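## Task

Following the packing list, put the soap bars and the dry figs into the box for order 7175, the nut bars into order 1938, and the oat bars into order 9763. The setup, the finishing conditions and the conveyor rules are the same as in the first task. All three boxes must end at the conveyor's end, lined up one behind another. Each front flap must be bent no more than 45 degrees from its lid. Each box must hold all of its order's cartons, each lying on its largest face on the floor, at least a finger's width clear of the front and side walls, with nothing else in, over or against it. Any empty carton, or any carton that belongs to no order, must remain on the bench. A box moves on about one second after it holds the weight of its order's cartons from that stop's bench, provided no arm reaches over the near rail there. An arm over the rail freezes box traffic at that stop, and a box waits until the one ahead has reached the stop after the next, or the end.

## Robot and tools

SETUP. Four identical i2rt Big YAM arms (arm1, arm2, arm3, arm4) each have six joints, a right hand with three fingers plus a thumb, and a wrist camera. Going toward +y along the conveyor the order is arm2, arm1, arm4, arm3. Stop 1 lies between arm2 and arm1, stop 2 between arm4 and arm3. Room cameras: cam_end, cam_side1, cam_side2, cam_station1, cam_station2, cam_stock, cam_stock2. Wrist cameras: arm1_cam_wrist to arm4_cam_wrist.

FRAME. Every pose uses one scene frame: origin on the floor, +z up, metres. Foot (base_link) poses, each facing its own +x: arm1 x=+0.030 y=+0.333 z=+0.980 quat_wxyz=(+0.999, +0.000, +0.000, +0.034). arm2 x=-0.070 y=-0.289 z=+0.980 quat_wxyz=(+0.998, -0.005, +0.004, -0.060). arm3 x=-0.071 y=+1.909 z=+0.956 quat_wxyz=(+0.999, +0.007, +0.000, -0.048). arm4 x=+0.003 y=+1.251 z=+0.976 quat_wxyz=(+0.999, -0.007, +0.004, +0.044). Reach is about 1.06 m from the joint1 axis.

TOOL move. There is one optional object per robot (keys arm1..arm4), plus cameras. A robot you omit gets nothing new.
- joints: absolute targets by name. joint1_rad -2.879..2.879 (base yaw, positive counter-clockwise seen from above). joint2_rad 0..3.141 (shoulder; 0 points the upper arm back, positive swings it up and forward). joint3_rad 0..3.019 (elbow; 0 is folded, positive opens it). joint4_rad -1.692..1.57 (hand pitch; positive raises the fingers). joint5_rad -1.57..1.57 (sideways; positive toward the arm's right). joint6_rad -2.094..2.094 (roll; positive is clockwise seen from behind). Sixteen finger hinges, hand_index_/middle_/ring_ with mcp, abd, pip, dip, and hand_thumb_ with cmc, axl, mcp, ipl. Each takes an absolute goal on a -1..+1 scale between its stops; toward -1 curls a finger toward the palm. Straight values: mcp +0.75, abd 0.00, pip +0.58, dip +0.70; thumb cmc +0.71 (flat beside the palm; toward -1 swings it in front of the palm), axl +0.68, mcp +0.23, ipl +0.17. There are also two settings: hand_current_limit -1..1 (maps to 0..550 mA, start +0.4) and hand_speed -0.96..1 (start -0.6). Omitted hinges keep their goals, so a grip holds. Sending a hinge its currently read position loosens the grip.
- target: a list of seven numbers [x, y, z, qw, qx, qy, qz]. It is an absolute hand pose in the scene frame, in metres, formatted like the result's hand line. The hand travels in a straight line from its hand_target toward it. When target is given, joints may hold only the hand_ keys. speed is the path's top speed, 0.002..0.5 m/s (default 0.25), and is valid only with target. The hand paths in one action all finish together, 0.5 to 10 s. Expect misses of a centimetre or more.
- min_time_s: 0.1..8 s, the least duration of that robot's arm joint motions.
- cameras: a list of names, or ["all"], or [].
A call with no action returns the full state and all images.

HAND GEOMETRY (hand point axes): +z runs along the straight fingers, +x across the palm away from the thumb, +y out of the palm. The palm face is at y=-0.062. Fingertips reach about 0.12 m past the hand point. A wrist mast on the palm side (x +0.05..+0.10, z -0.16..-0.11) can strike objects. With joints 1, 5 and 6 at 0 and the hand level and forward, the palm faces up; joint6 alone cannot make it face straight down.

OTHER TOOLS. wait {seconds 0..10, cameras}: commands nothing while time runs on. zoom_image {camera, region [x0,y0,x1,y1]}: pixels, origin at top-left, at most 504 wide and tall, newest image only. finished_scene {scene}: the current scene's number; it cannot be undone, so call it only once the boxes are finished.

RESULTS. The move line gives each commanded robot done or its worst status. joint_status and hand_status values: off_target (resting short and maybe still pushing); time_out (the joint holds a nearby target and keeps pushing; send it its reported position to relax it); not_followed / "pose unreachable" / "joint command not followed" (a clearance check held the motion back). on_its_own lists motion you did not command. hand_state gives one word per motor: moving, goal, blocked (pressing on something) or overload. The <motor>_current_ma lines are in mA, positive toward -1. Joint velocities are in rad/s, and torques in N m (numbers 3 and 4 wrap at ±28). A robot shown "as last shown" was not commanded. Images can lag the state slightly. If a call is refused or a stop interrupts it, the remaining calls in that reply are skipped.

AVOID. Do not let two arms press hard on each other, and never close one hand on another arm's fingers. Do not knock anything out of the work area, drop cartons from height, or slam into the conveyor or benches. The arms do not stop on contact and keep pushing. Sustained pushing, or holding a stretched pose, heats motors. At 100 °C the arm goes limp for 30-60 s; the MOTOR HOT line warns from 85 °C. A finger motor at 495 mA or more for 5 s shuts off for 10 s, so grip with a modest current. Get each arm clear of the near rail promptly, or the boxes will not move. Leave empty cartons on the bench.

Each tool is called after "Request:" as name([rows], argument=value, ...), one row to a line, values as JSON.

## Session

Scene 1 solved. Now scene 2.

Request:
move(cameras=["cam_station1","cam_station2","cam_stock","cam_stock2","cam_end","cam_side1","cam_side2"])

Scene clock: 0.00 s.
Joint torques (N m): no reading
Heat: arm1: hottest joint1_rad 32 °C; arm2: hottest joint1_rad 28 °C; arm3: hottest joint3_rad 30 °C; arm4: hottest joint2_rad 29 °C.
Joint velocities: within noise
arm1.joint_positions: joint1_rad=-0.098 joint2_rad=+0.621 joint3_rad=+1.455 joint4_rad=-1.234 joint5_rad=+0.053 joint6_rad=+1.163 hand_index_mcp=+0.753 hand_index_abd=+0.000 hand_index_pip=+0.577 hand_index_dip=+0.696 hand_middle_mcp=+0.753 hand_middle_abd=+0.000 hand_middle_pip=+0.577 hand_middle_dip=+0.696 hand_ring_mcp=+0.753 hand_ring_abd=+0.000 hand_ring_pip=+0.577 hand_ring_dip=+0.696 hand_thumb_cmc=+0.714 hand_thumb_axl=+0.677 hand_thumb_mcp=+0.226 hand_thumb_ipl=+0.168 hand_current_limit=+0.400 hand_speed=-0.600
arm1.joint_status: not commanded
arm1.hand_state: goal,goal,goal,goal,goal,goal,goal,goal,goal,goal,goal,goal,goal,goal,goal,goal
arm1.index_mcp_current_ma: 0
arm1.index_abd_current_ma: 0
arm1.index_pip_current_ma: 0
arm1.index_dip_current_ma: 0
arm1.middle_mcp_current_ma: 0
arm1.middle_abd_current_ma: 0
arm1.middle_pip_current_ma: 0
arm1.middle_dip_current_ma: 0
arm1.ring_mcp_current_ma: 0
arm1.ring_abd_current_ma: 0
arm1.ring_pip_current_ma: 0
arm1.ring_dip_current_ma: 0
arm1.thumb_cmc_current_ma: 0
arm1.thumb_axl_current_ma: 0
arm1.thumb_mcp_current_ma: 0
arm1.thumb_ipl_current_ma: 0
arm1.hand_goal_index_mcp: 0.754
arm1.hand_goal_index_abd: 0.000
arm1.hand_goal_index_pip: 0.576
arm1.hand_goal_index_dip: 0.696
arm1.hand_goal_middle_mcp: 0.754
arm1.hand_goal_middle_abd: 0.000
arm1.hand_goal_middle_pip: 0.576
arm1.hand_goal_middle_dip: 0.696
arm1.hand_goal_ring_mcp: 0.754
arm1.hand_goal_ring_abd: 0.000
arm1.hand_goal_ring_pip: 0.576
arm1.hand_goal_ring_dip: 0.696
arm1.hand_goal_thumb_cmc: 0.714
arm1.hand_goal_thumb_axl: 0.678
arm1.hand_goal_thumb_mcp: 0.226
arm1.hand_goal_thumb_ipl: 0.168
arm1.hand: x=+0.2658 y=+0.2288 z=+1.5862 quat_wxyz=(+0.141, +0.821, +0.142, +0.534) (m; scene frame)
arm1.hand_target: x=+0.2623 y=+0.2289 z=+1.5945 quat_wxyz=(+0.143, +0.816, +0.141, +0.542) (m; scene frame)
arm1.hand_status: not commanded
arm2.joint_positions: joint1_rad=-0.124 joint2_rad=+0.644 joint3_rad=+1.406 joint4_rad=-1.239 joint5_rad=+0.070 joint6_rad=+1.094 hand_index_mcp=+0.753 hand_index_abd=+0.000 hand_index_pip=+0.577 hand_index_dip=+0.696 hand_middle_mcp=+0.753 hand_middle_abd=+0.000 hand_middle_pip=+0.577 hand_middle_dip=+0.696 hand_ring_mcp=+0.753 hand_ring_abd=+0.000 hand_ring_pip=+0.577 hand_ring_dip=+0.696 hand_thumb_cmc=+0.714 hand_thumb_axl=+0.677 hand_thumb_mcp=+0.226 hand_thumb_ipl=+0.168 hand_current_limit=+0.400 hand_speed=-0.600
arm2.joint_status: not commanded
arm2.hand_state: goal,goal,overload,goal,goal,goal,goal,goal,goal,goal,goal,goal,goal,goal,goal,goal
arm2.index_mcp_current_ma: 0
arm2.index_abd_current_ma: 0
arm2.index_pip_current_ma: 0
arm2.index_dip_current_ma: 0
arm2.middle_mcp_current_ma: 0
arm2.middle_abd_current_ma: 0
arm2.middle_pip_current_ma: 0
arm2.middle_dip_current_ma: 0
arm2.ring_mcp_current_ma: 0
arm2.ring_abd_current_ma: 0
arm2.ring_pip_current_ma: 0
arm2.ring_dip_current_ma: 0
arm2.thumb_cmc_current_ma: 0
arm2.thumb_axl_current_ma: 0
arm2.thumb_mcp_current_ma: 0
arm2.thumb_ipl_current_ma: 0
arm2.hand_goal_index_mcp: 0.754
arm2.hand_goal_index_abd: 0.000
arm2.hand_goal_index_pip: 0.576
arm2.hand_goal_index_dip: 0.696
arm2.hand_goal_middle_mcp: 0.754
arm2.hand_goal_middle_abd: 0.000
arm2.hand_goal_middle_pip: 0.576
arm2.hand_goal_middle_dip: 0.696
arm2.hand_goal_ring_mcp: 0.754
arm2.hand_goal_ring_abd: 0.000
arm2.hand_goal_ring_pip: 0.576
arm2.hand_goal_ring_dip: 0.696
arm2.hand_goal_thumb_cmc: 0.714
arm2.hand_goal_thumb_axl: 0.678
arm2.hand_goal_thumb_mcp: 0.226
arm2.hand_goal_thumb_ipl: 0.168
arm2.hand: x=+0.1623 y=-0.4413 z=+1.5615 quat_wxyz=(+0.215, +0.851, +0.084, +0.472) (m; scene frame)
arm2.hand_target: x=+0.1589 y=-0.4403 z=+1.5764 quat_wxyz=(+0.220, +0.842, +0.083, +0.486) (m; scene frame)
arm2.hand_status: not commanded
arm3.joint_positions: joint1_rad=+0.017 joint2_rad=+0.624 joint3_rad=+1.375 joint4_rad=-1.169 joint5_rad=-0.054 joint6_rad=+1.053 hand_index_mcp=+0.753 hand_index_abd=+0.000 hand_index_pip=+0.577 hand_index_dip=+0.696 hand_middle_mcp=+0.753 hand_middle_abd=+0.000 hand_middle_pip=+0.577 hand_middle_dip=+0.696 hand_ring_mcp=+0.753 hand_ring_abd=+0.000 hand_ring_pip=+0.577 hand_ring_dip=+0.696 hand_thumb_cmc=+0.714 hand_thumb_axl=+0.677 hand_thumb_mcp=+0.226 hand_thumb_ipl=+0.168 hand_current_limit=+0.400 hand_speed=-0.600
arm3.joint_status: not commanded
arm3.hand_state: goal,goal,goal,goal,goal,goal,goal,goal,goal,goal,goal,goal,goal,goal,goal,goal
arm3.index_mcp_current_ma: 0
arm3.index_abd_current_ma: 0
arm3.index_pip_current_ma: 0
arm3.index_dip_current_ma: 0
arm3.middle_mcp_current_ma: 0
arm3.middle_abd_current_ma: 0
arm3.middle_pip_current_ma: 0
arm3.middle_dip_current_ma: 0
arm3.ring_mcp_current_ma: 0
arm3.ring_abd_current_ma: 0
arm3.ring_pip_current_ma: 0
arm3.ring_dip_current_ma: 0
arm3.thumb_cmc_current_ma: 0
arm3.thumb_axl_current_ma: 0
arm3.thumb_mcp_current_ma: 0
arm3.thumb_ipl_current_ma: 0
arm3.hand_goal_index_mcp: 0.754
arm3.hand_goal_index_abd: 0.000
arm3.hand_goal_index_pip: 0.576
arm3.hand_goal_index_dip: 0.696
arm3.hand_goal_middle_mcp: 0.754
arm3.hand_goal_middle_abd: 0.000
arm3.hand_goal_middle_pip: 0.576
arm3.hand_goal_middle_dip: 0.696
arm3.hand_goal_ring_mcp: 0.754
arm3.hand_goal_ring_abd: 0.000
arm3.hand_goal_ring_pip: 0.576
arm3.hand_goal_ring_dip: 0.696
arm3.hand_goal_thumb_cmc: 0.714
arm3.hand_goal_thumb_axl: 0.678
arm3.hand_goal_thumb_mcp: 0.226
arm3.hand_goal_thumb_ipl: 0.168
arm3.hand: x=+0.1943 y=+1.8033 z=+1.5400 quat_wxyz=(+0.133, +0.816, +0.193, +0.529) (m; scene frame)
arm3.hand_target: x=+0.1907 y=+1.8034 z=+1.5537 quat_wxyz=(+0.137, +0.807, +0.191, +0.541) (m; scene frame)
arm3.hand_status: not commanded
arm4.joint_positions: joint1_rad=+0.158 joint2_rad=+0.627 joint3_rad=+1.405 joint4_rad=-1.270 joint5_rad=+0.036 joint6_rad=+1.166 hand_index_mcp=+0.753 hand_index_abd=+0.000 hand_index_pip=+0.577 hand_index_dip=+0.696 hand_middle_mcp=+0.753 hand_middle_abd=+0.000 hand_middle_pip=+0.577 hand_middle_dip=+0.696 hand_ring_mcp=+0.753 hand_ring_abd=+0.000 hand_ring_pip=+0.577 hand_ring_dip=+0.696 hand_thumb_cmc=+0.714 hand_thumb_axl=+0.677 hand_thumb_mcp=+0.226 hand_thumb_ipl=+0.168 hand_current_limit=+0.400 hand_speed=-0.600
arm4.joint_status: not commanded
arm4.hand_state: goal,goal,goal,goal,goal,goal,goal,goal,goal,goal,goal,goal,goal,goal,goal,goal
arm4.index_mcp_current_ma: 0
arm4.index_abd_current_ma: 0
arm4.index_pip_current_ma: 0
arm4.index_dip_current_ma: 0
arm4.middle_mcp_current_ma: 0
arm4.middle_abd_current_ma: 0
arm4.middle_pip_current_ma: 0
arm4.middle_dip_current_ma: 0
arm4.ring_mcp_current_ma: 0
arm4.ring_abd_current_ma: 0
arm4.ring_pip_current_ma: 0
arm4.ring_dip_current_ma: 0
arm4.thumb_cmc_current_ma: 0
arm4.thumb_axl_current_ma: 0
arm4.thumb_mcp_current_ma: 0
arm4.thumb_ipl_current_ma: 0
arm4.hand_goal_index_mcp: 0.754
arm4.hand_goal_index_abd: 0.000
arm4.hand_goal_index_pip: 0.576
arm4.hand_goal_index_dip: 0.696
arm4.hand_goal_middle_mcp: 0.754
arm4.hand_goal_middle_abd: 0.000
arm4.hand_goal_middle_pip: 0.576
arm4.hand_goal_middle_dip: 0.696
arm4.hand_goal_ring_mcp: 0.754
arm4.hand_goal_ring_abd: 0.000
arm4.hand_goal_ring_pip: 0.576
arm4.hand_goal_ring_dip: 0.696
arm4.hand_goal_thumb_cmc: 0.714
arm4.hand_goal_thumb_axl: 0.678
arm4.hand_goal_thumb_mcp: 0.226
arm4.hand_goal_thumb_ipl: 0.168
arm4.hand: x=+0.2713 y=+1.2292 z=+1.5454 quat_wxyz=(+0.061, +0.817, +0.269, +0.506) (m; scene frame)
arm4.hand_target: x=+0.2686 y=+1.2286 z=+1.5553 quat_wxyz=(+0.062, +0.812, +0.267, +0.515) (m; scene frame)
arm4.hand_status: not commanded
pictures: cam_end, cam_side1, cam_side2, cam_station1, cam_station2, cam_stock, cam_stock2
Images, in order (width x height): cam_end 504x504, cam_side1 504x504, cam_side2 504x504, cam_station1 504x504, cam_station2 504x504, cam_stock 504x504, cam_stock2 504x504.

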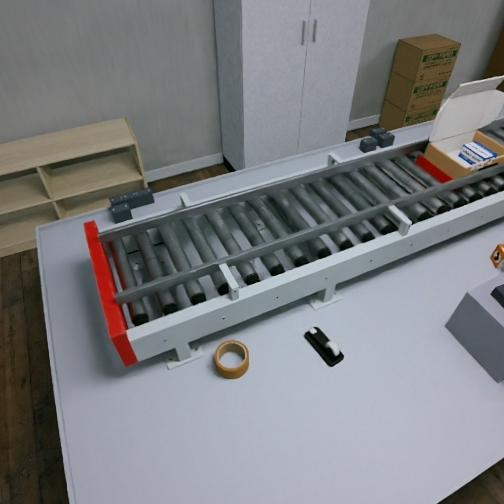

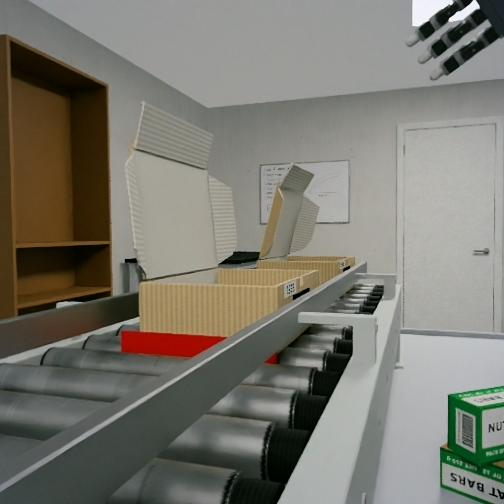

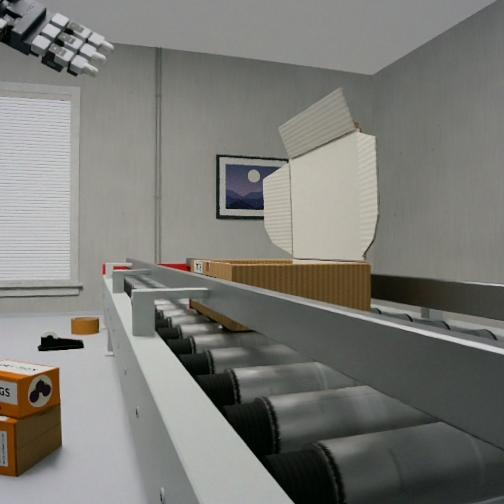

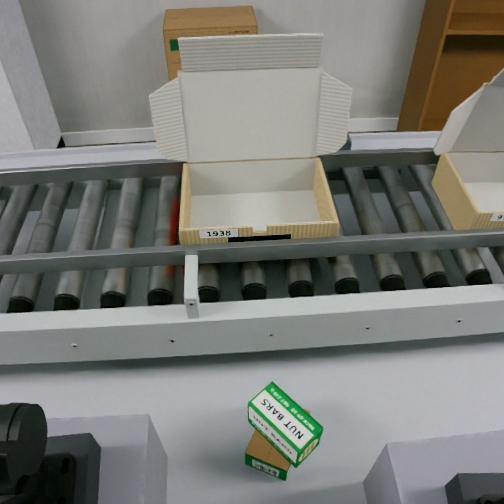

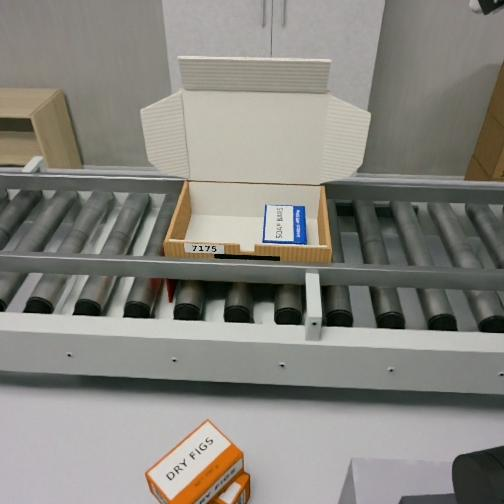

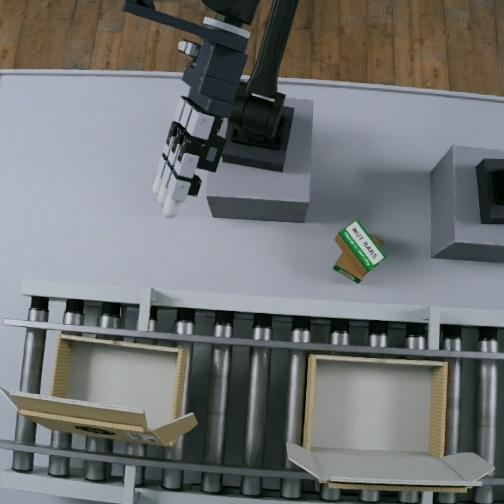

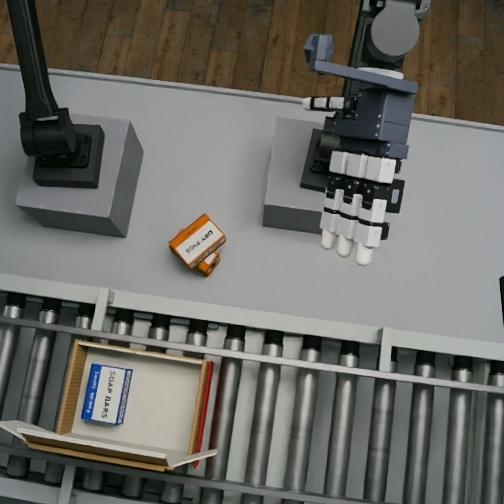

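Request:
move(cameras=["cam_station1","cam_station2","cam_stock","cam_stock2","cam_side1","cam_side2"])

Scene clock: 1.77 s.
Joint torques (N m): arm1=[-0.79 2.32 7.98 2.33 0.14 -0.19] | arm2=[0.38 -1.38 9.01 2.39 0.09 -0.01] | arm3=[-1.2 2.26 9.5 2.69 -0.11 -0.09] | arm4=[0.03 2.96 9.94 2.96 0.08 0.01]
Heat: arm1: hottest joint1_rad 32 °C; arm2: hottest joint1_rad 28 °C; arm3: hottest joint3_rad 30 °C; arm4: hottest joint2_rad 29 °C.
Joint velocities: within noise
arm1.joint_positions: joint1_rad=-0.098 joint2_rad=+0.621 joint3_rad=+1.455 joint4_rad=-1.234 joint5_rad=+0.053 joint6_rad=+1.163 hand_index_mcp=+0.755 hand_index_abd=+0.001 hand_index_pip=+0.577 hand_index_dip=+0.696 hand_middle_mcp=+0.755 hand_middle_abd=+0.001 hand_middle_pip=+0.577 hand_middle_dip=+0.696 hand_ring_mcp=+0.755 hand_ring_abd=+0.001 hand_ring_pip=+0.577 hand_ring_dip=+0.696 hand_thumb_cmc=+0.715 hand_thumb_axl=+0.677 hand_thumb_mcp=+0.226 hand_thumb_ipl=+0.168 hand_current_limit=+0.400 hand_speed=-0.600
arm1.joint_status: not commanded
arm1.hand_state: goal,goal,goal,goal,goal,goal,goal,goal,goal,goal,goal,goal,goal,goal,goal,goal
arm1.index_mcp_current_ma: 0
arm1.index_abd_current_ma: 0
arm1.index_pip_current_ma: 0
arm1.index_dip_current_ma: 0
arm1.middle_mcp_current_ma: 0
arm1.middle_abd_current_ma: 0
arm1.middle_pip_current_ma: 0
arm1.middle_dip_current_ma: 0
arm1.ring_mcp_current_ma: 0
arm1.ring_abd_current_ma: 0
arm1.ring_pip_current_ma: 0
arm1.ring_dip_current_ma: 0
arm1.thumb_cmc_current_ma: 0
arm1.thumb_axl_current_ma: 0
arm1.thumb_mcp_current_ma: 0
arm1.thumb_ipl_current_ma: 0
arm1.hand_goal_index_mcp: 0.754
arm1.hand_goal_index_abd: 0.000
arm1.hand_goal_index_pip: 0.576
arm1.hand_goal_index_dip: 0.696
arm1.hand_goal_middle_mcp: 0.754
arm1.hand_goal_middle_abd: 0.000
arm1.hand_goal_middle_pip: 0.576
arm1.hand_goal_middle_dip: 0.696
arm1.hand_goal_ring_mcp: 0.754
arm1.hand_goal_ring_abd: 0.000
arm1.hand_goal_ring_pip: 0.576
arm1.hand_goal_ring_dip: 0.696
arm1.hand_goal_thumb_cmc: 0.714
arm1.hand_goal_thumb_axl: 0.678
arm1.hand_goal_thumb_mcp: 0.226
arm1.hand_goal_thumb_ipl: 0.168
arm1.hand: x=+0.2658 y=+0.2288 z=+1.5862 quat_wxyz=(+0.141, +0.821, +0.142, +0.534) (m; scene frame)
arm1.hand_target: x=+0.2623 y=+0.2289 z=+1.5945 quat_wxyz=(+0.143, +0.816, +0.141, +0.542) (m; scene frame)
arm1.hand_status: not commanded
arm2.joint_positions: joint1_rad=-0.124 joint2_rad=+0.644 joint3_rad=+1.406 joint4_rad=-1.239 joint5_rad=+0.070 joint6_rad=+1.094 hand_index_mcp=+0.755 hand_index_abd=+0.000 hand_index_pip=+0.577 hand_index_dip=+0.696 hand_middle_mcp=+0.755 hand_middle_abd=+0.000 hand_middle_pip=+0.577 hand_middle_dip=+0.696 hand_ring_mcp=+0.755 hand_ring_abd=+0.000 hand_ring_pip=+0.577 hand_ring_dip=+0.696 hand_thumb_cmc=+0.715 hand_thumb_axl=+0.677 hand_thumb_mcp=+0.226 hand_thumb_ipl=+0.168 hand_current_limit=+0.400 hand_speed=-0.600
arm2.joint_status: not commanded
arm2.hand_state: goal,goal,overload,goal,goal,goal,goal,goal,goal,goal,goal,goal,goal,goal,goal,goal
arm2.index_mcp_current_ma: 0
arm2.index_abd_current_ma: 0
arm2.index_pip_current_ma: 0
arm2.index_dip_current_ma: 0
arm2.middle_mcp_current_ma: 0
arm2.middle_abd_current_ma: 0
arm2.middle_pip_current_ma: 0
arm2.middle_dip_current_ma: 0
arm2.ring_mcp_current_ma: 0
arm2.ring_abd_current_ma: 0
arm2.ring_pip_current_ma: 0
arm2.ring_dip_current_ma: 0
arm2.thumb_cmc_current_ma: 0
arm2.thumb_axl_current_ma: 0
arm2.thumb_mcp_current_ma: 0
arm2.thumb_ipl_current_ma: 0
arm2.hand_goal_index_mcp: 0.754
arm2.hand_goal_index_abd: 0.000
arm2.hand_goal_index_pip: 0.576
arm2.hand_goal_index_dip: 0.696
arm2.hand_goal_middle_mcp: 0.754
arm2.hand_goal_middle_abd: 0.000
arm2.hand_goal_middle_pip: 0.576
arm2.hand_goal_middle_dip: 0.696
arm2.hand_goal_ring_mcp: 0.754
arm2.hand_goal_ring_abd: 0.000
arm2.hand_goal_ring_pip: 0.576
arm2.hand_goal_ring_dip: 0.696
arm2.hand_goal_thumb_cmc: 0.714
arm2.hand_goal_thumb_axl: 0.678
arm2.hand_goal_thumb_mcp: 0.226
arm2.hand_goal_thumb_ipl: 0.168
arm2.hand: x=+0.1623 y=-0.4413 z=+1.5615 quat_wxyz=(+0.215, +0.851, +0.084, +0.472) (m; scene frame)
arm2.hand_target: x=+0.1589 y=-0.4403 z=+1.5764 quat_wxyz=(+0.220, +0.842, +0.083, +0.486) (m; scene frame)
arm2.hand_status: not commanded
arm3.joint_positions: joint1_rad=+0.017 joint2_rad=+0.624 joint3_rad=+1.375 joint4_rad=-1.169 joint5_rad=-0.054 joint6_rad=+1.053 hand_index_mcp=+0.755 hand_index_abd=+0.000 hand_index_pip=+0.577 hand_index_dip=+0.696 hand_middle_mcp=+0.755 hand_middle_abd=+0.001 hand_middle_pip=+0.577 hand_middle_dip=+0.696 hand_ring_mcp=+0.755 hand_ring_abd=+0.001 hand_ring_pip=+0.577 hand_ring_dip=+0.696 hand_thumb_cmc=+0.715 hand_thumb_axl=+0.677 hand_thumb_mcp=+0.226 hand_thumb_ipl=+0.168 hand_current_limit=+0.400 hand_speed=-0.600
arm3.joint_status: not commanded
arm3.hand_state: goal,goal,goal,goal,goal,goal,goal,goal,goal,goal,goal,goal,goal,goal,goal,goal
arm3.index_mcp_current_ma: 0
arm3.index_abd_current_ma: 0
arm3.index_pip_current_ma: 0
arm3.index_dip_current_ma: 0
arm3.middle_mcp_current_ma: 1
arm3.middle_abd_current_ma: 0
arm3.middle_pip_current_ma: 0
arm3.middle_dip_current_ma: 0
arm3.ring_mcp_current_ma: 0
arm3.ring_abd_current_ma: 0
arm3.ring_pip_current_ma: 0
arm3.ring_dip_current_ma: 0
arm3.thumb_cmc_current_ma: 0
arm3.thumb_axl_current_ma: 0
arm3.thumb_mcp_current_ma: 0
arm3.thumb_ipl_current_ma: 0
arm3.hand_goal_index_mcp: 0.754
arm3.hand_goal_index_abd: 0.000
arm3.hand_goal_index_pip: 0.576
arm3.hand_goal_index_dip: 0.696
arm3.hand_goal_middle_mcp: 0.754
arm3.hand_goal_middle_abd: 0.000
arm3.hand_goal_middle_pip: 0.576
arm3.hand_goal_middle_dip: 0.696
arm3.hand_goal_ring_mcp: 0.754
arm3.hand_goal_ring_abd: 0.000
arm3.hand_goal_ring_pip: 0.576
arm3.hand_goal_ring_dip: 0.696
arm3.hand_goal_thumb_cmc: 0.714
arm3.hand_goal_thumb_axl: 0.678
arm3.hand_goal_thumb_mcp: 0.226
arm3.hand_goal_thumb_ipl: 0.168
arm3.hand: x=+0.1943 y=+1.8033 z=+1.5400 quat_wxyz=(+0.133, +0.816, +0.193, +0.529) (m; scene frame)
arm3.hand_target: x=+0.1907 y=+1.8034 z=+1.5537 quat_wxyz=(+0.137, +0.807, +0.191, +0.541) (m; scene frame)
arm3.hand_status: not commanded
arm4.joint_positions: joint1_rad=+0.158 joint2_rad=+0.627 joint3_rad=+1.405 joint4_rad=-1.270 joint5_rad=+0.036 joint6_rad=+1.166 hand_index_mcp=+0.755 hand_index_abd=+0.000 hand_index_pip=+0.577 hand_index_dip=+0.696 hand_middle_mcp=+0.754 hand_middle_abd=+0.000 hand_middle_pip=+0.577 hand_middle_dip=+0.696 hand_ring_mcp=+0.754 hand_ring_abd=+0.000 hand_ring_pip=+0.577 hand_ring_dip=+0.696 hand_thumb_cmc=+0.715 hand_thumb_axl=+0.677 hand_thumb_mcp=+0.226 hand_thumb_ipl=+0.168 hand_current_limit=+0.400 hand_speed=-0.600
arm4.joint_status: not commanded
arm4.hand_state: goal,goal,goal,goal,goal,goal,goal,goal,goal,goal,goal,goal,goal,goal,goal,goal
arm4.index_mcp_current_ma: 1
arm4.index_abd_current_ma: 1
arm4.index_pip_current_ma: 2
arm4.index_dip_current_ma: 0
arm4.middle_mcp_current_ma: 1
arm4.middle_abd_current_ma: 1
arm4.middle_pip_current_ma: 2
arm4.middle_dip_current_ma: 0
arm4.ring_mcp_current_ma: 1
arm4.ring_abd_current_ma: 1
arm4.ring_pip_current_ma: 2
arm4.ring_dip_current_ma: 0
arm4.thumb_cmc_current_ma: 2
arm4.thumb_axl_current_ma: -2
arm4.thumb_mcp_current_ma: -1
arm4.thumb_ipl_current_ma: -1
arm4.hand_goal_index_mcp: 0.754
arm4.hand_goal_index_abd: 0.000
arm4.hand_goal_index_pip: 0.576
arm4.hand_goal_index_dip: 0.696
arm4.hand_goal_middle_mcp: 0.754
arm4.hand_goal_middle_abd: 0.000
arm4.hand_goal_middle_pip: 0.576
arm4.hand_goal_middle_dip: 0.696
arm4.hand_goal_ring_mcp: 0.754
arm4.hand_goal_ring_abd: 0.000
arm4.hand_goal_ring_pip: 0.576
arm4.hand_goal_ring_dip: 0.696
arm4.hand_goal_thumb_cmc: 0.714
arm4.hand_goal_thumb_axl: 0.678
arm4.hand_goal_thumb_mcp: 0.226
arm4.hand_goal_thumb_ipl: 0.168
arm4.hand: x=+0.2713 y=+1.2292 z=+1.5454 quat_wxyz=(+0.061, +0.817, +0.269, +0.506) (m; scene frame)
arm4.hand_target: x=+0.2686 y=+1.2286 z=+1.5553 quat_wxyz=(+0.062, +0.812, +0.267, +0.515) (m; scene frame)
arm4.hand_status: not commanded
pictures: cam_side1, cam_side2, cam_station1, cam_station2, cam_stock, cam_stock2
Images, in order (width x height): cam_side1 504x504, cam_side2 504x504, cam_station1 504x504, cam_station2 504x504, cam_stock 504x504, cam_stock2 504x504.

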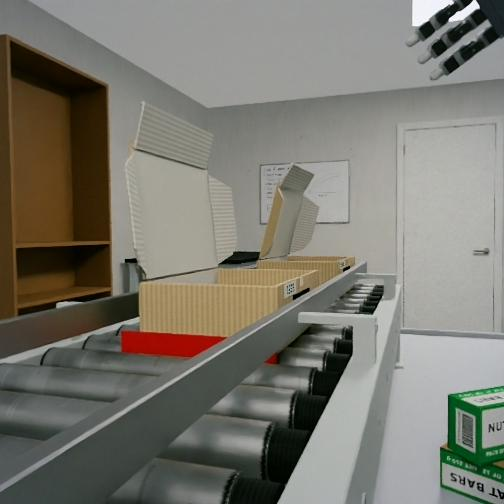

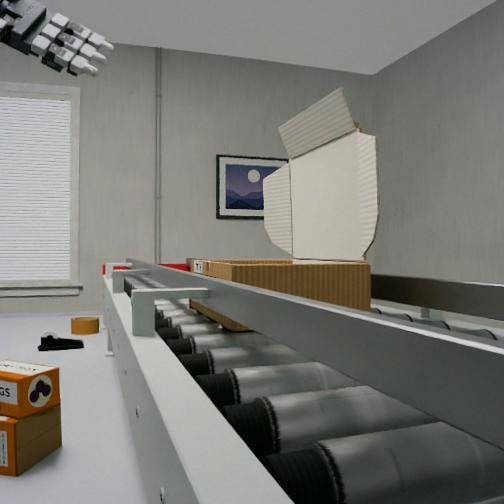

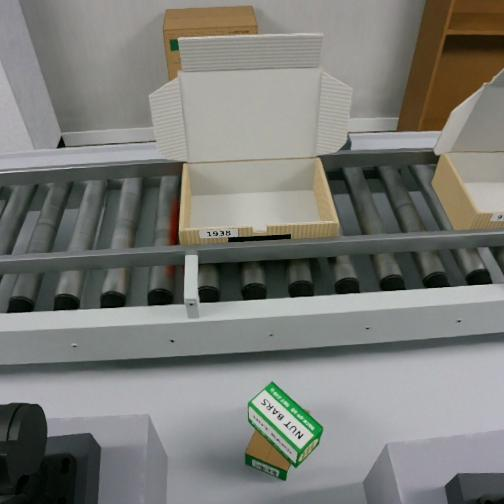

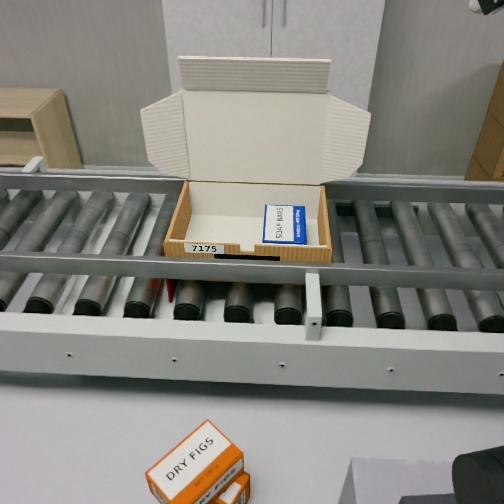

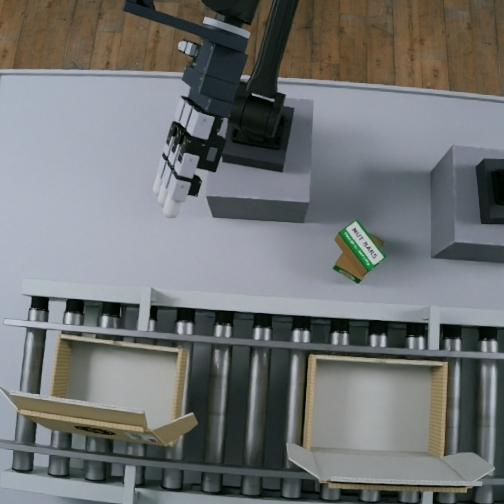

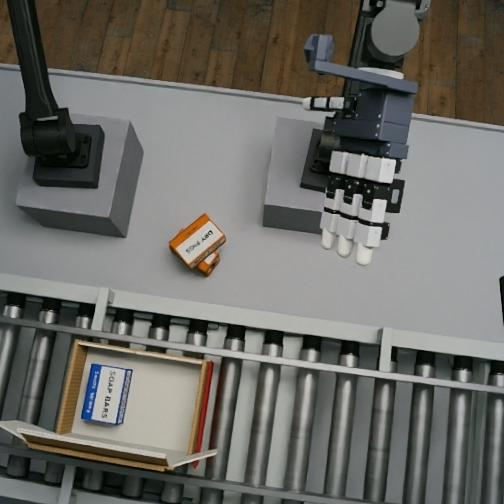

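Request:
zoom_image(camera="cam_station2", region=[140, 160, 360, 290])

Request:
zoom_image(camera="cam_station2", region=[110, 370, 290, 504])

Request:
zoom_image(camera="cam_stock2", region=[0, 190, 260, 480])

Request:
zoom_image(camera="cam_stock", region=[280, 190, 440, 310])

Request:
zoom_image(camera="cam_station1", region=[210, 360, 360, 500])

Request:
zoom_image(camera="cam_side1", region=[90, 80, 504, 400])

Scaled by 2.291 from the camera's 504x504 image, which has a finer 720x720 frame.

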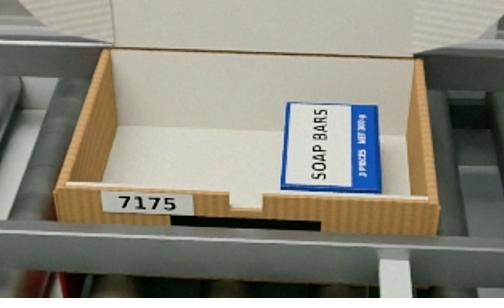

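Scaled by 2.800 from the camera's 504x504 image, which has a finer 720x720 frame.

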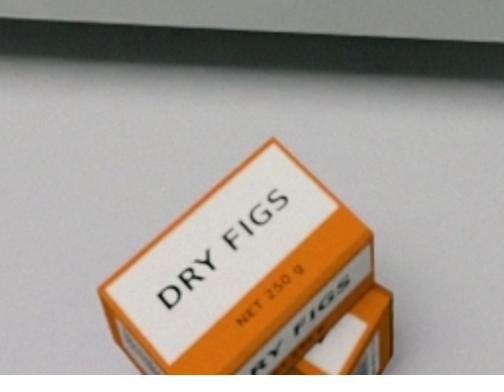

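Scaled by 1.738 from the camera's 504x504 image, which has a finer 720x720 frame.

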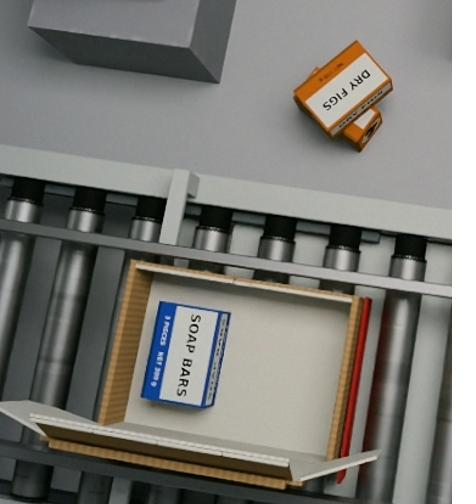

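Scaled by 3.150 from the camera's 504x504 image, which has a finer 720x720 frame.

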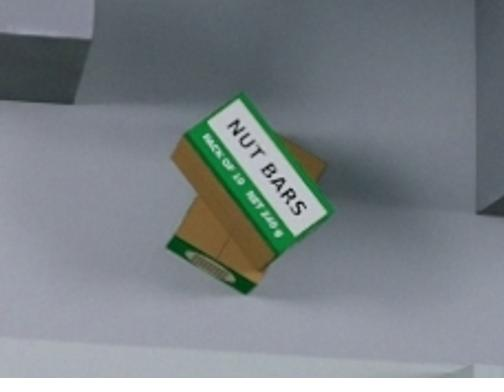

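Scaled by 3.360 from the camera's 504x504 image, which has a finer 720x720 frame.

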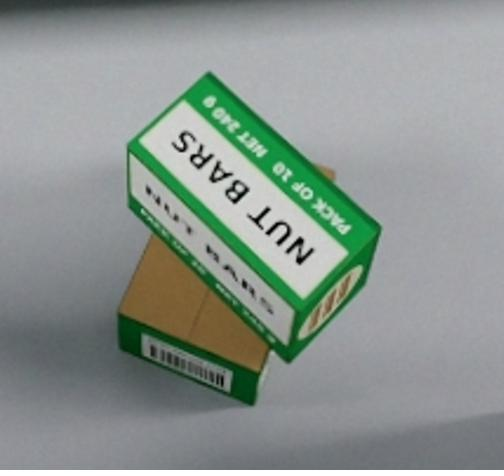

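Scaled by 1.217 from the camera's 504x504 image, which has a finer 720x720 frame.

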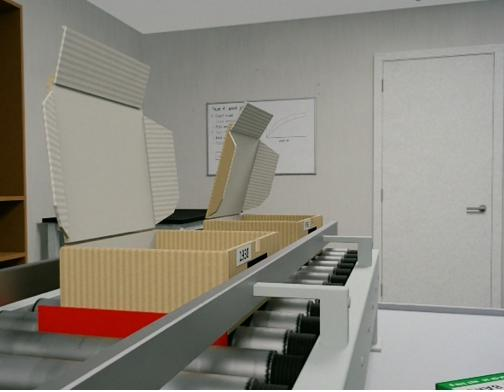

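Request:
zoom_image(camera="cam_stock2", region=[40, 320, 160, 460])

Request:
zoom_image(camera="cam_station2", region=[240, 170, 350, 270])

Request:
zoom_image(camera="cam_stock2", region=[140, 190, 260, 300])

Scaled by 3.600 from the camera's 504x504 image, which has a finer 720x720 frame.

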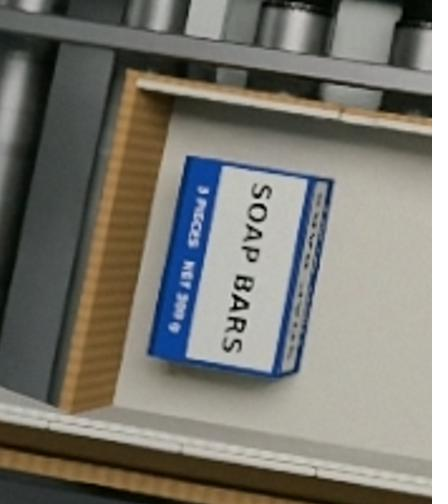

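Scaled by 4.582 from the camera's 504x504 image, which has a finer 720x720 frame.

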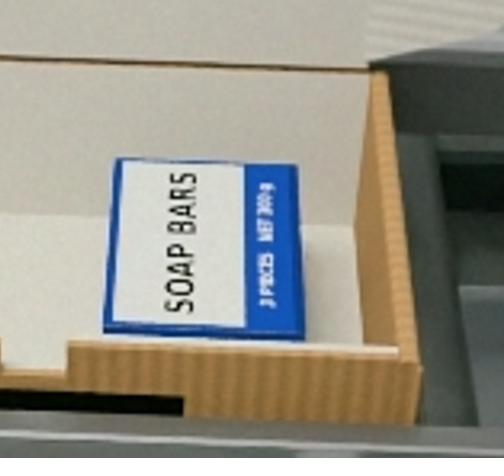

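Scaled by 4.200 from the camera's 504x504 image, which has a finer 720x720 frame.

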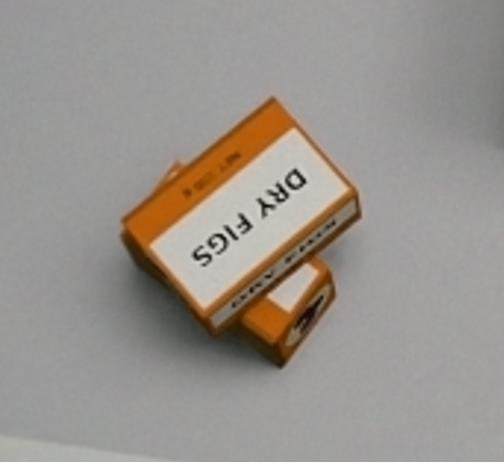

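Request:
move(arm1={"joints":{"joint1_rad":-0.9,"joint2_rad":1.0,"joint3_rad":1.1,"joint4_rad":-1.5,"joint5_rad":-0.3,"joint6_rad":0.3,"hand_current_limit":0.7,"hand_speed":-0.75,"hand_index_mcp":0.89,"hand_middle_mcp":0.89,"hand_index_pip":0.0,"hand_middle_pip":0.0,"hand_index_dip":-0.02,"hand_middle_dip":-0.02,"hand_ring_mcp":-0.07,"hand_ring_pip":-0.358,"hand_ring_dip":0.262,"hand_thumb_cmc":-0.57,"hand_thumb_axl":0.678,"hand_thumb_mcp":0.174,"hand_thumb_ipl":0.168},"min_time_s":4}, arm3={"joints":{"joint1_rad":-0.9,"joint2_rad":1.0,"joint3_rad":1.1,"joint4_rad":-1.5,"joint5_rad":-0.3,"joint6_rad":0.3,"hand_current_limit":0.7,"hand_speed":-0.75,"hand_index_mcp":0.86,"hand_middle_mcp":0.86,"hand_index_pip":-0.358,"hand_middle_pip":-0.358,"hand_index_dip":0.262,"hand_middle_dip":0.262,"hand_ring_mcp":0.98,"hand_ring_pip":0.9,"hand_ring_dip":0.9,"hand_thumb_cmc":-0.57,"hand_thumb_axl":0.678,"hand_thumb_mcp":0.08,"hand_thumb_ipl":0.168},"min_time_s":4}, cameras=["cam_station1","cam_station2","cam_stock","cam_stock2"])

Scene clock: 12.57 s.
Joint torques (N m): arm1=[-1.79 -5.13 7.5 0.27 -0.33 -0.28] | arm2=[0.21 -1.2 9.06 2.4 0.08 -0.04] | arm3=[-1.73 -2.78 8.39 0.35 -0.65 -0.15] | arm4=[-0.03 2.9 9.94 3.02 0.07 -0.01]
Heat: arm1: hottest joint1_rad 31 °C; arm2: hottest joint3_rad 29 °C; arm3: hottest joint3_rad 32 °C; arm4: hottest joint2_rad 29 °C.
move: arm1 done; arm3 done
Joint velocities: within noise
arm1.joint_positions: joint1_rad=-0.892 joint2_rad=+0.991 joint3_rad=+1.109 joint4_rad=-1.488 joint5_rad=-0.298 joint6_rad=+0.310 hand_index_mcp=+0.891 hand_index_abd=+0.001 hand_index_pip=+0.005 hand_index_dip=-0.017 hand_middle_mcp=+0.891 hand_middle_abd=+0.001 hand_middle_pip=+0.006 hand_middle_dip=-0.017 hand_ring_mcp=-0.058 hand_ring_abd=+0.001 hand_ring_pip=-0.354 hand_ring_dip=+0.265 hand_thumb_cmc=-0.562 hand_thumb_axl=+0.677 hand_thumb_mcp=+0.172 hand_thumb_ipl=+0.168 hand_current_limit=+0.700 hand_speed=-0.750
arm1.joint_status: all done
arm1.hand_state: goal,goal,goal,goal,goal,goal,goal,goal,goal,goal,goal,goal,goal,goal,goal,goal
arm1.index_mcp_current_ma: 0
arm1.index_abd_current_ma: 0
arm1.index_pip_current_ma: 2
arm1.index_dip_current_ma: 1
arm1.middle_mcp_current_ma: 0
arm1.middle_abd_current_ma: 0
arm1.middle_pip_current_ma: 2
arm1.middle_dip_current_ma: 1
arm1.ring_mcp_current_ma: 8
arm1.ring_abd_current_ma: 0
arm1.ring_pip_current_ma: 1
arm1.ring_dip_current_ma: 1
arm1.thumb_cmc_current_ma: 4
arm1.thumb_axl_current_ma: 0
arm1.thumb_mcp_current_ma: -1
arm1.thumb_ipl_current_ma: 0
arm1.hand_goal_index_mcp: 0.890
arm1.hand_goal_index_abd: 0.000
arm1.hand_goal_index_pip: 0.000
arm1.hand_goal_index_dip: -0.020
arm1.hand_goal_middle_mcp: 0.890
arm1.hand_goal_middle_abd: 0.000
arm1.hand_goal_middle_pip: 0.000
arm1.hand_goal_middle_dip: -0.020
arm1.hand_goal_ring_mcp: -0.070
arm1.hand_goal_ring_abd: 0.000
arm1.hand_goal_ring_pip: -0.358
arm1.hand_goal_ring_dip: 0.262
arm1.hand_goal_thumb_cmc: -0.570
arm1.hand_goal_thumb_axl: 0.678
arm1.hand_goal_thumb_mcp: 0.174
arm1.hand_goal_thumb_ipl: 0.168
arm1.hand: x=+0.2877 y=+0.0620 z=+1.2755 quat_wxyz=(+0.011, +0.957, +0.228, +0.177) (m; scene frame)
arm1.hand_target: x=+0.2845 y=+0.0625 z=+1.2666 quat_wxyz=(-0.001, +0.959, +0.227, +0.171) (m; scene frame)
arm1.hand_status: not commanded
arm2, arm4: as last shown
arm3.joint_positions: joint1_rad=-0.891 joint2_rad=+0.995 joint3_rad=+1.099 joint4_rad=-1.492 joint5_rad=-0.296 joint6_rad=+0.308 hand_index_mcp=+0.861 hand_index_abd=+0.001 hand_index_pip=-0.350 hand_index_dip=+0.265 hand_middle_mcp=+0.861 hand_middle_abd=+0.001 hand_middle_pip=-0.351 hand_middle_dip=+0.265 hand_ring_mcp=+0.979 hand_ring_abd=+0.001 hand_ring_pip=+0.897 hand_ring_dip=+0.897 hand_thumb_cmc=-0.562 hand_thumb_axl=+0.677 hand_thumb_mcp=+0.078 hand_thumb_ipl=+0.168 hand_current_limit=+0.700 hand_speed=-0.750
arm3.joint_status: all done
arm3.hand_state: goal,goal,goal,goal,goal,goal,goal,goal,goal,goal,goal,goal,goal,goal,goal,goal
arm3.index_mcp_current_ma: 1
arm3.index_abd_current_ma: 0
arm3.index_pip_current_ma: 7
arm3.index_dip_current_ma: 2
arm3.middle_mcp_current_ma: 1
arm3.middle_abd_current_ma: 0
arm3.middle_pip_current_ma: 7
arm3.middle_dip_current_ma: 2
arm3.ring_mcp_current_ma: -1
arm3.ring_abd_current_ma: 0
arm3.ring_pip_current_ma: -2
arm3.ring_dip_current_ma: -2
arm3.thumb_cmc_current_ma: 8
arm3.thumb_axl_current_ma: 0
arm3.thumb_mcp_current_ma: -2
arm3.thumb_ipl_current_ma: 0
arm3.hand_goal_index_mcp: 0.860
arm3.hand_goal_index_abd: 0.000
arm3.hand_goal_index_pip: -0.358
arm3.hand_goal_index_dip: 0.262
arm3.hand_goal_middle_mcp: 0.860
arm3.hand_goal_middle_abd: 0.000
arm3.hand_goal_middle_pip: -0.358
arm3.hand_goal_middle_dip: 0.262
arm3.hand_goal_ring_mcp: 0.980
arm3.hand_goal_ring_abd: 0.000
arm3.hand_goal_ring_pip: 0.900
arm3.hand_goal_ring_dip: 0.900
arm3.hand_goal_thumb_cmc: -0.570
arm3.hand_goal_thumb_axl: 0.678
arm3.hand_goal_thumb_mcp: 0.080
arm3.hand_goal_thumb_ipl: 0.168
arm3.hand: x=+0.1376 y=+1.5975 z=+1.2403 quat_wxyz=(+0.012, +0.974, +0.148, +0.173) (m; scene frame)
arm3.hand_target: x=+0.1355 y=+1.5969 z=+1.2381 quat_wxyz=(+0.007, +0.974, +0.146, +0.172) (m; scene frame)
arm3.hand_status: not commanded
pictures: cam_station1, cam_station2, cam_stock, cam_stock2
Images, in order (width x height): cam_station1 504x504, cam_station2 504x504, cam_stock 504x504, cam_stock2 504x504.

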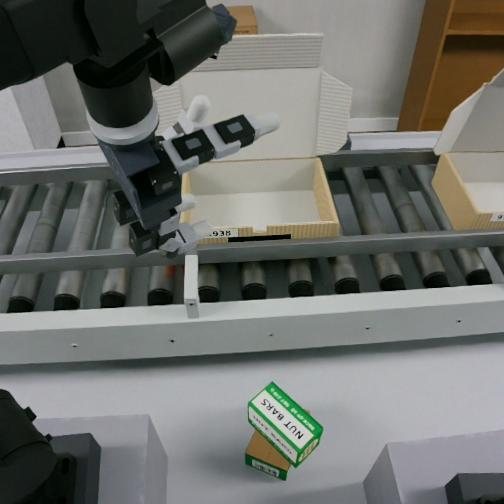

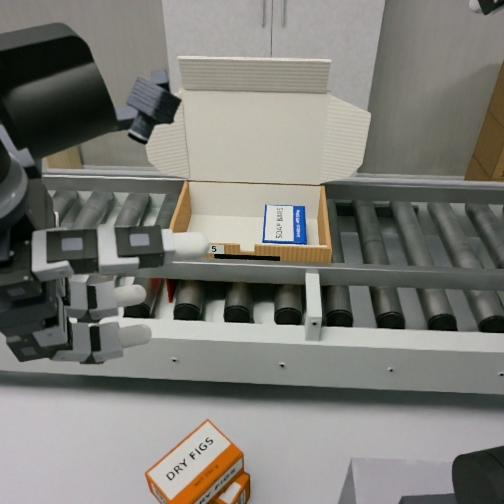

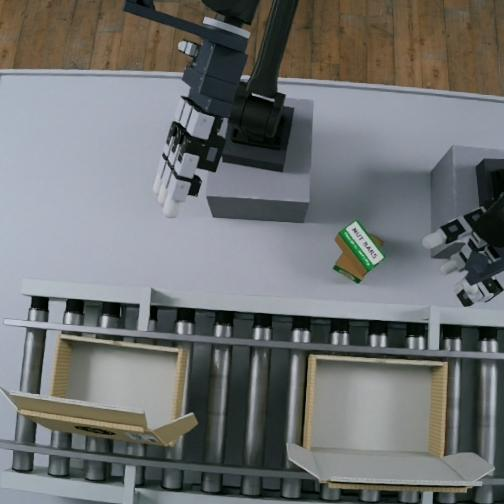

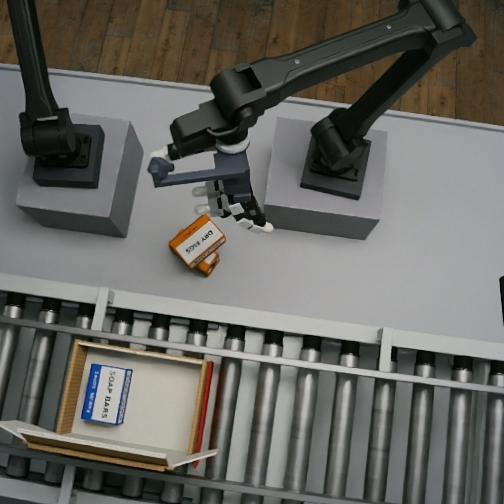

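Request:
move(arm1={"joints":{"joint1_rad":-1.25,"joint2_rad":1.6,"joint3_rad":0.95,"joint4_rad":-1.66,"joint5_rad":-0.75,"joint6_rad":0.3},"min_time_s":4}, arm3={"joints":{"joint1_rad":-1.15,"joint2_rad":1.6,"joint3_rad":0.95,"joint4_rad":-1.66,"joint5_rad":-0.75,"joint6_rad":0.3},"min_time_s":4}, cameras=["cam_station1","cam_station2","cam_stock","cam_stock2"])

Scene clock: 17.27 s.
Joint torques (N m): arm1=[-1.55 -10.81 4.97 -1.89 -0.68 -0.25] | arm2=[0.32 -1.2 8.96 2.41 0.07 -0.03] | arm3=[-2.08 -7.18 4.94 -2.22 -0.91 -0.06] | arm4=[0.09 2.9 9.94 2.97 0.06 0]
Heat: arm1: hottest joint1_rad 31 °C; arm2: hottest joint3_rad 30 °C; arm3: hottest joint3_rad 32 °C; arm4: hottest joint2_rad 29 °C.
move: arm1 done; arm3 done
Joint velocities: within noise
arm1.joint_positions: joint1_rad=-1.242 joint2_rad=+1.583 joint3_rad=+0.957 joint4_rad=-1.646 joint5_rad=-0.748 joint6_rad=+0.309 hand_index_mcp=+0.885 hand_index_abd=+0.001 hand_index_pip=+0.002 hand_index_dip=-0.017 hand_middle_mcp=+0.885 hand_middle_abd=+0.001 hand_middle_pip=+0.002 hand_middle_dip=-0.017 hand_ring_mcp=-0.064 hand_ring_abd=+0.001 hand_ring_pip=-0.354 hand_ring_dip=+0.265 hand_thumb_cmc=-0.563 hand_thumb_axl=+0.677 hand_thumb_mcp=+0.172 hand_thumb_ipl=+0.168 hand_current_limit=+0.700 hand_speed=-0.750
arm1.joint_status: all done
arm1.hand_state: goal,goal,goal,goal,goal,goal,goal,goal,goal,goal,goal,goal,goal,goal,goal,goal
arm1.index_mcp_current_ma: -2
arm1.index_abd_current_ma: 0
arm1.index_pip_current_ma: 0
arm1.index_dip_current_ma: 1
arm1.middle_mcp_current_ma: -2
arm1.middle_abd_current_ma: 0
arm1.middle_pip_current_ma: 0
arm1.middle_dip_current_ma: 1
arm1.ring_mcp_current_ma: 2
arm1.ring_abd_current_ma: 0
arm1.ring_pip_current_ma: 1
arm1.ring_dip_current_ma: 1
arm1.thumb_cmc_current_ma: 3
arm1.thumb_axl_current_ma: 0
arm1.thumb_mcp_current_ma: -1
arm1.thumb_ipl_current_ma: 0
arm1.hand_goal_index_mcp: 0.890
arm1.hand_goal_index_abd: 0.000
arm1.hand_goal_index_pip: 0.000
arm1.hand_goal_index_dip: -0.020
arm1.hand_goal_middle_mcp: 0.890
arm1.hand_goal_middle_abd: 0.000
arm1.hand_goal_middle_pip: 0.000
arm1.hand_goal_middle_dip: -0.020
arm1.hand_goal_ring_mcp: -0.070
arm1.hand_goal_ring_abd: 0.000
arm1.hand_goal_ring_pip: -0.358
arm1.hand_goal_ring_dip: 0.262
arm1.hand_goal_thumb_cmc: -0.570
arm1.hand_goal_thumb_axl: 0.678
arm1.hand_goal_thumb_mcp: 0.174
arm1.hand_goal_thumb_ipl: 0.168
arm1.hand: x=+0.2264 y=+0.0788 z=+1.0384 quat_wxyz=(-0.419, +0.879, -0.087, +0.211) (m; scene frame)
arm1.hand_target: x=+0.2223 y=+0.0841 z=+1.0336 quat_wxyz=(-0.432, +0.873, -0.094, +0.208) (m; scene frame)
arm1.hand_status: not commanded
arm2, arm4: as last shown
arm3.joint_positions: joint1_rad=-1.141 joint2_rad=+1.593 joint3_rad=+0.951 joint4_rad=-1.645 joint5_rad=-0.746 joint6_rad=+0.307 hand_index_mcp=+0.856 hand_index_abd=+0.001 hand_index_pip=-0.355 hand_index_dip=+0.265 hand_middle_mcp=+0.855 hand_middle_abd=+0.001 hand_middle_pip=-0.355 hand_middle_dip=+0.265 hand_ring_mcp=+0.974 hand_ring_abd=+0.001 hand_ring_pip=+0.897 hand_ring_dip=+0.897 hand_thumb_cmc=-0.564 hand_thumb_axl=+0.677 hand_thumb_mcp=+0.078 hand_thumb_ipl=+0.168 hand_current_limit=+0.700 hand_speed=-0.750
arm3.joint_status: all done
arm3.hand_state: goal,goal,goal,goal,goal,goal,goal,goal,goal,goal,goal,goal,goal,goal,goal,goal
arm3.index_mcp_current_ma: -4
arm3.index_abd_current_ma: 0
arm3.index_pip_current_ma: 2
arm3.index_dip_current_ma: 2
arm3.middle_mcp_current_ma: -4
arm3.middle_abd_current_ma: 0
arm3.middle_pip_current_ma: 2
arm3.middle_dip_current_ma: 2
arm3.ring_mcp_current_ma: -6
arm3.ring_abd_current_ma: 0
arm3.ring_pip_current_ma: -2
arm3.ring_dip_current_ma: -2
arm3.thumb_cmc_current_ma: 6
arm3.thumb_axl_current_ma: 0
arm3.thumb_mcp_current_ma: -2
arm3.thumb_ipl_current_ma: 0
arm3.hand_goal_index_mcp: 0.860
arm3.hand_goal_index_abd: 0.000
arm3.hand_goal_index_pip: -0.358
arm3.hand_goal_index_dip: 0.262
arm3.hand_goal_middle_mcp: 0.860
arm3.hand_goal_middle_abd: 0.000
arm3.hand_goal_middle_pip: -0.358
arm3.hand_goal_middle_dip: 0.262
arm3.hand_goal_ring_mcp: 0.980
arm3.hand_goal_ring_abd: 0.000
arm3.hand_goal_ring_pip: 0.900
arm3.hand_goal_ring_dip: 0.900
arm3.hand_goal_thumb_cmc: -0.570
arm3.hand_goal_thumb_axl: 0.678
arm3.hand_goal_thumb_mcp: 0.080
arm3.hand_goal_thumb_ipl: 0.168
arm3.hand: x=+0.1075 y=+1.6455 z=+1.0062 quat_wxyz=(-0.423, +0.871, -0.117, +0.220) (m; scene frame)
arm3.hand_target: x=+0.1047 y=+1.6478 z=+1.0059 quat_wxyz=(-0.431, +0.866, -0.123, +0.221) (m; scene frame)
arm3.hand_status: not commanded
pictures: cam_station1, cam_station2, cam_stock, cam_stock2
Images, in order (width x height): cam_station1 504x504, cam_station2 504x504, cam_stock 504x504, cam_stock2 504x504.

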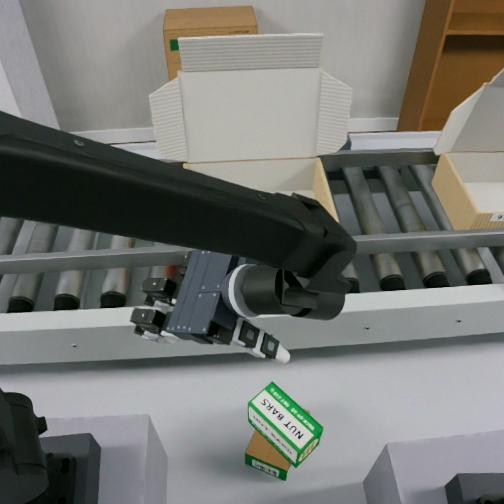

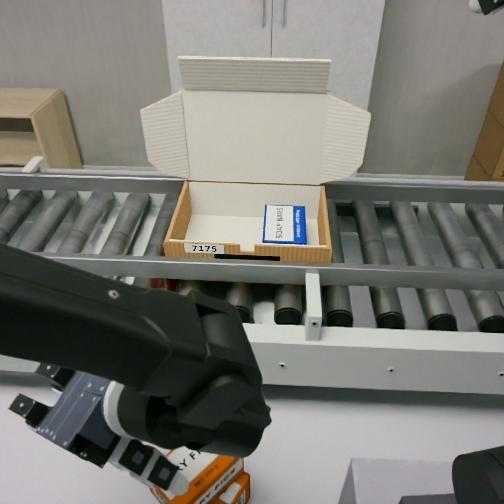

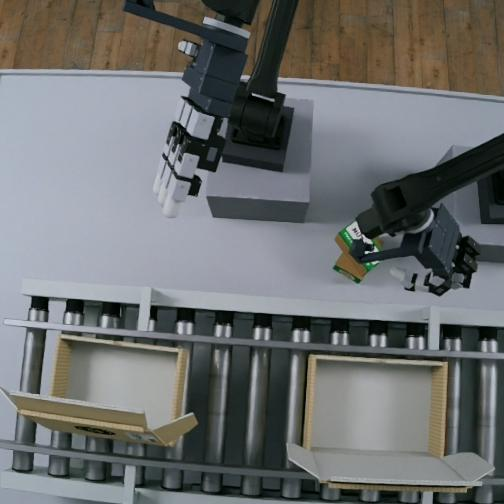

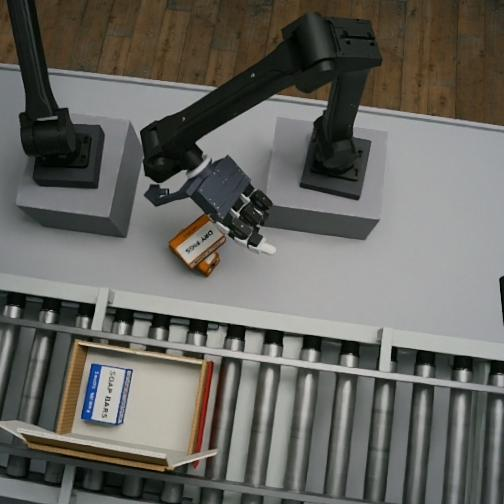

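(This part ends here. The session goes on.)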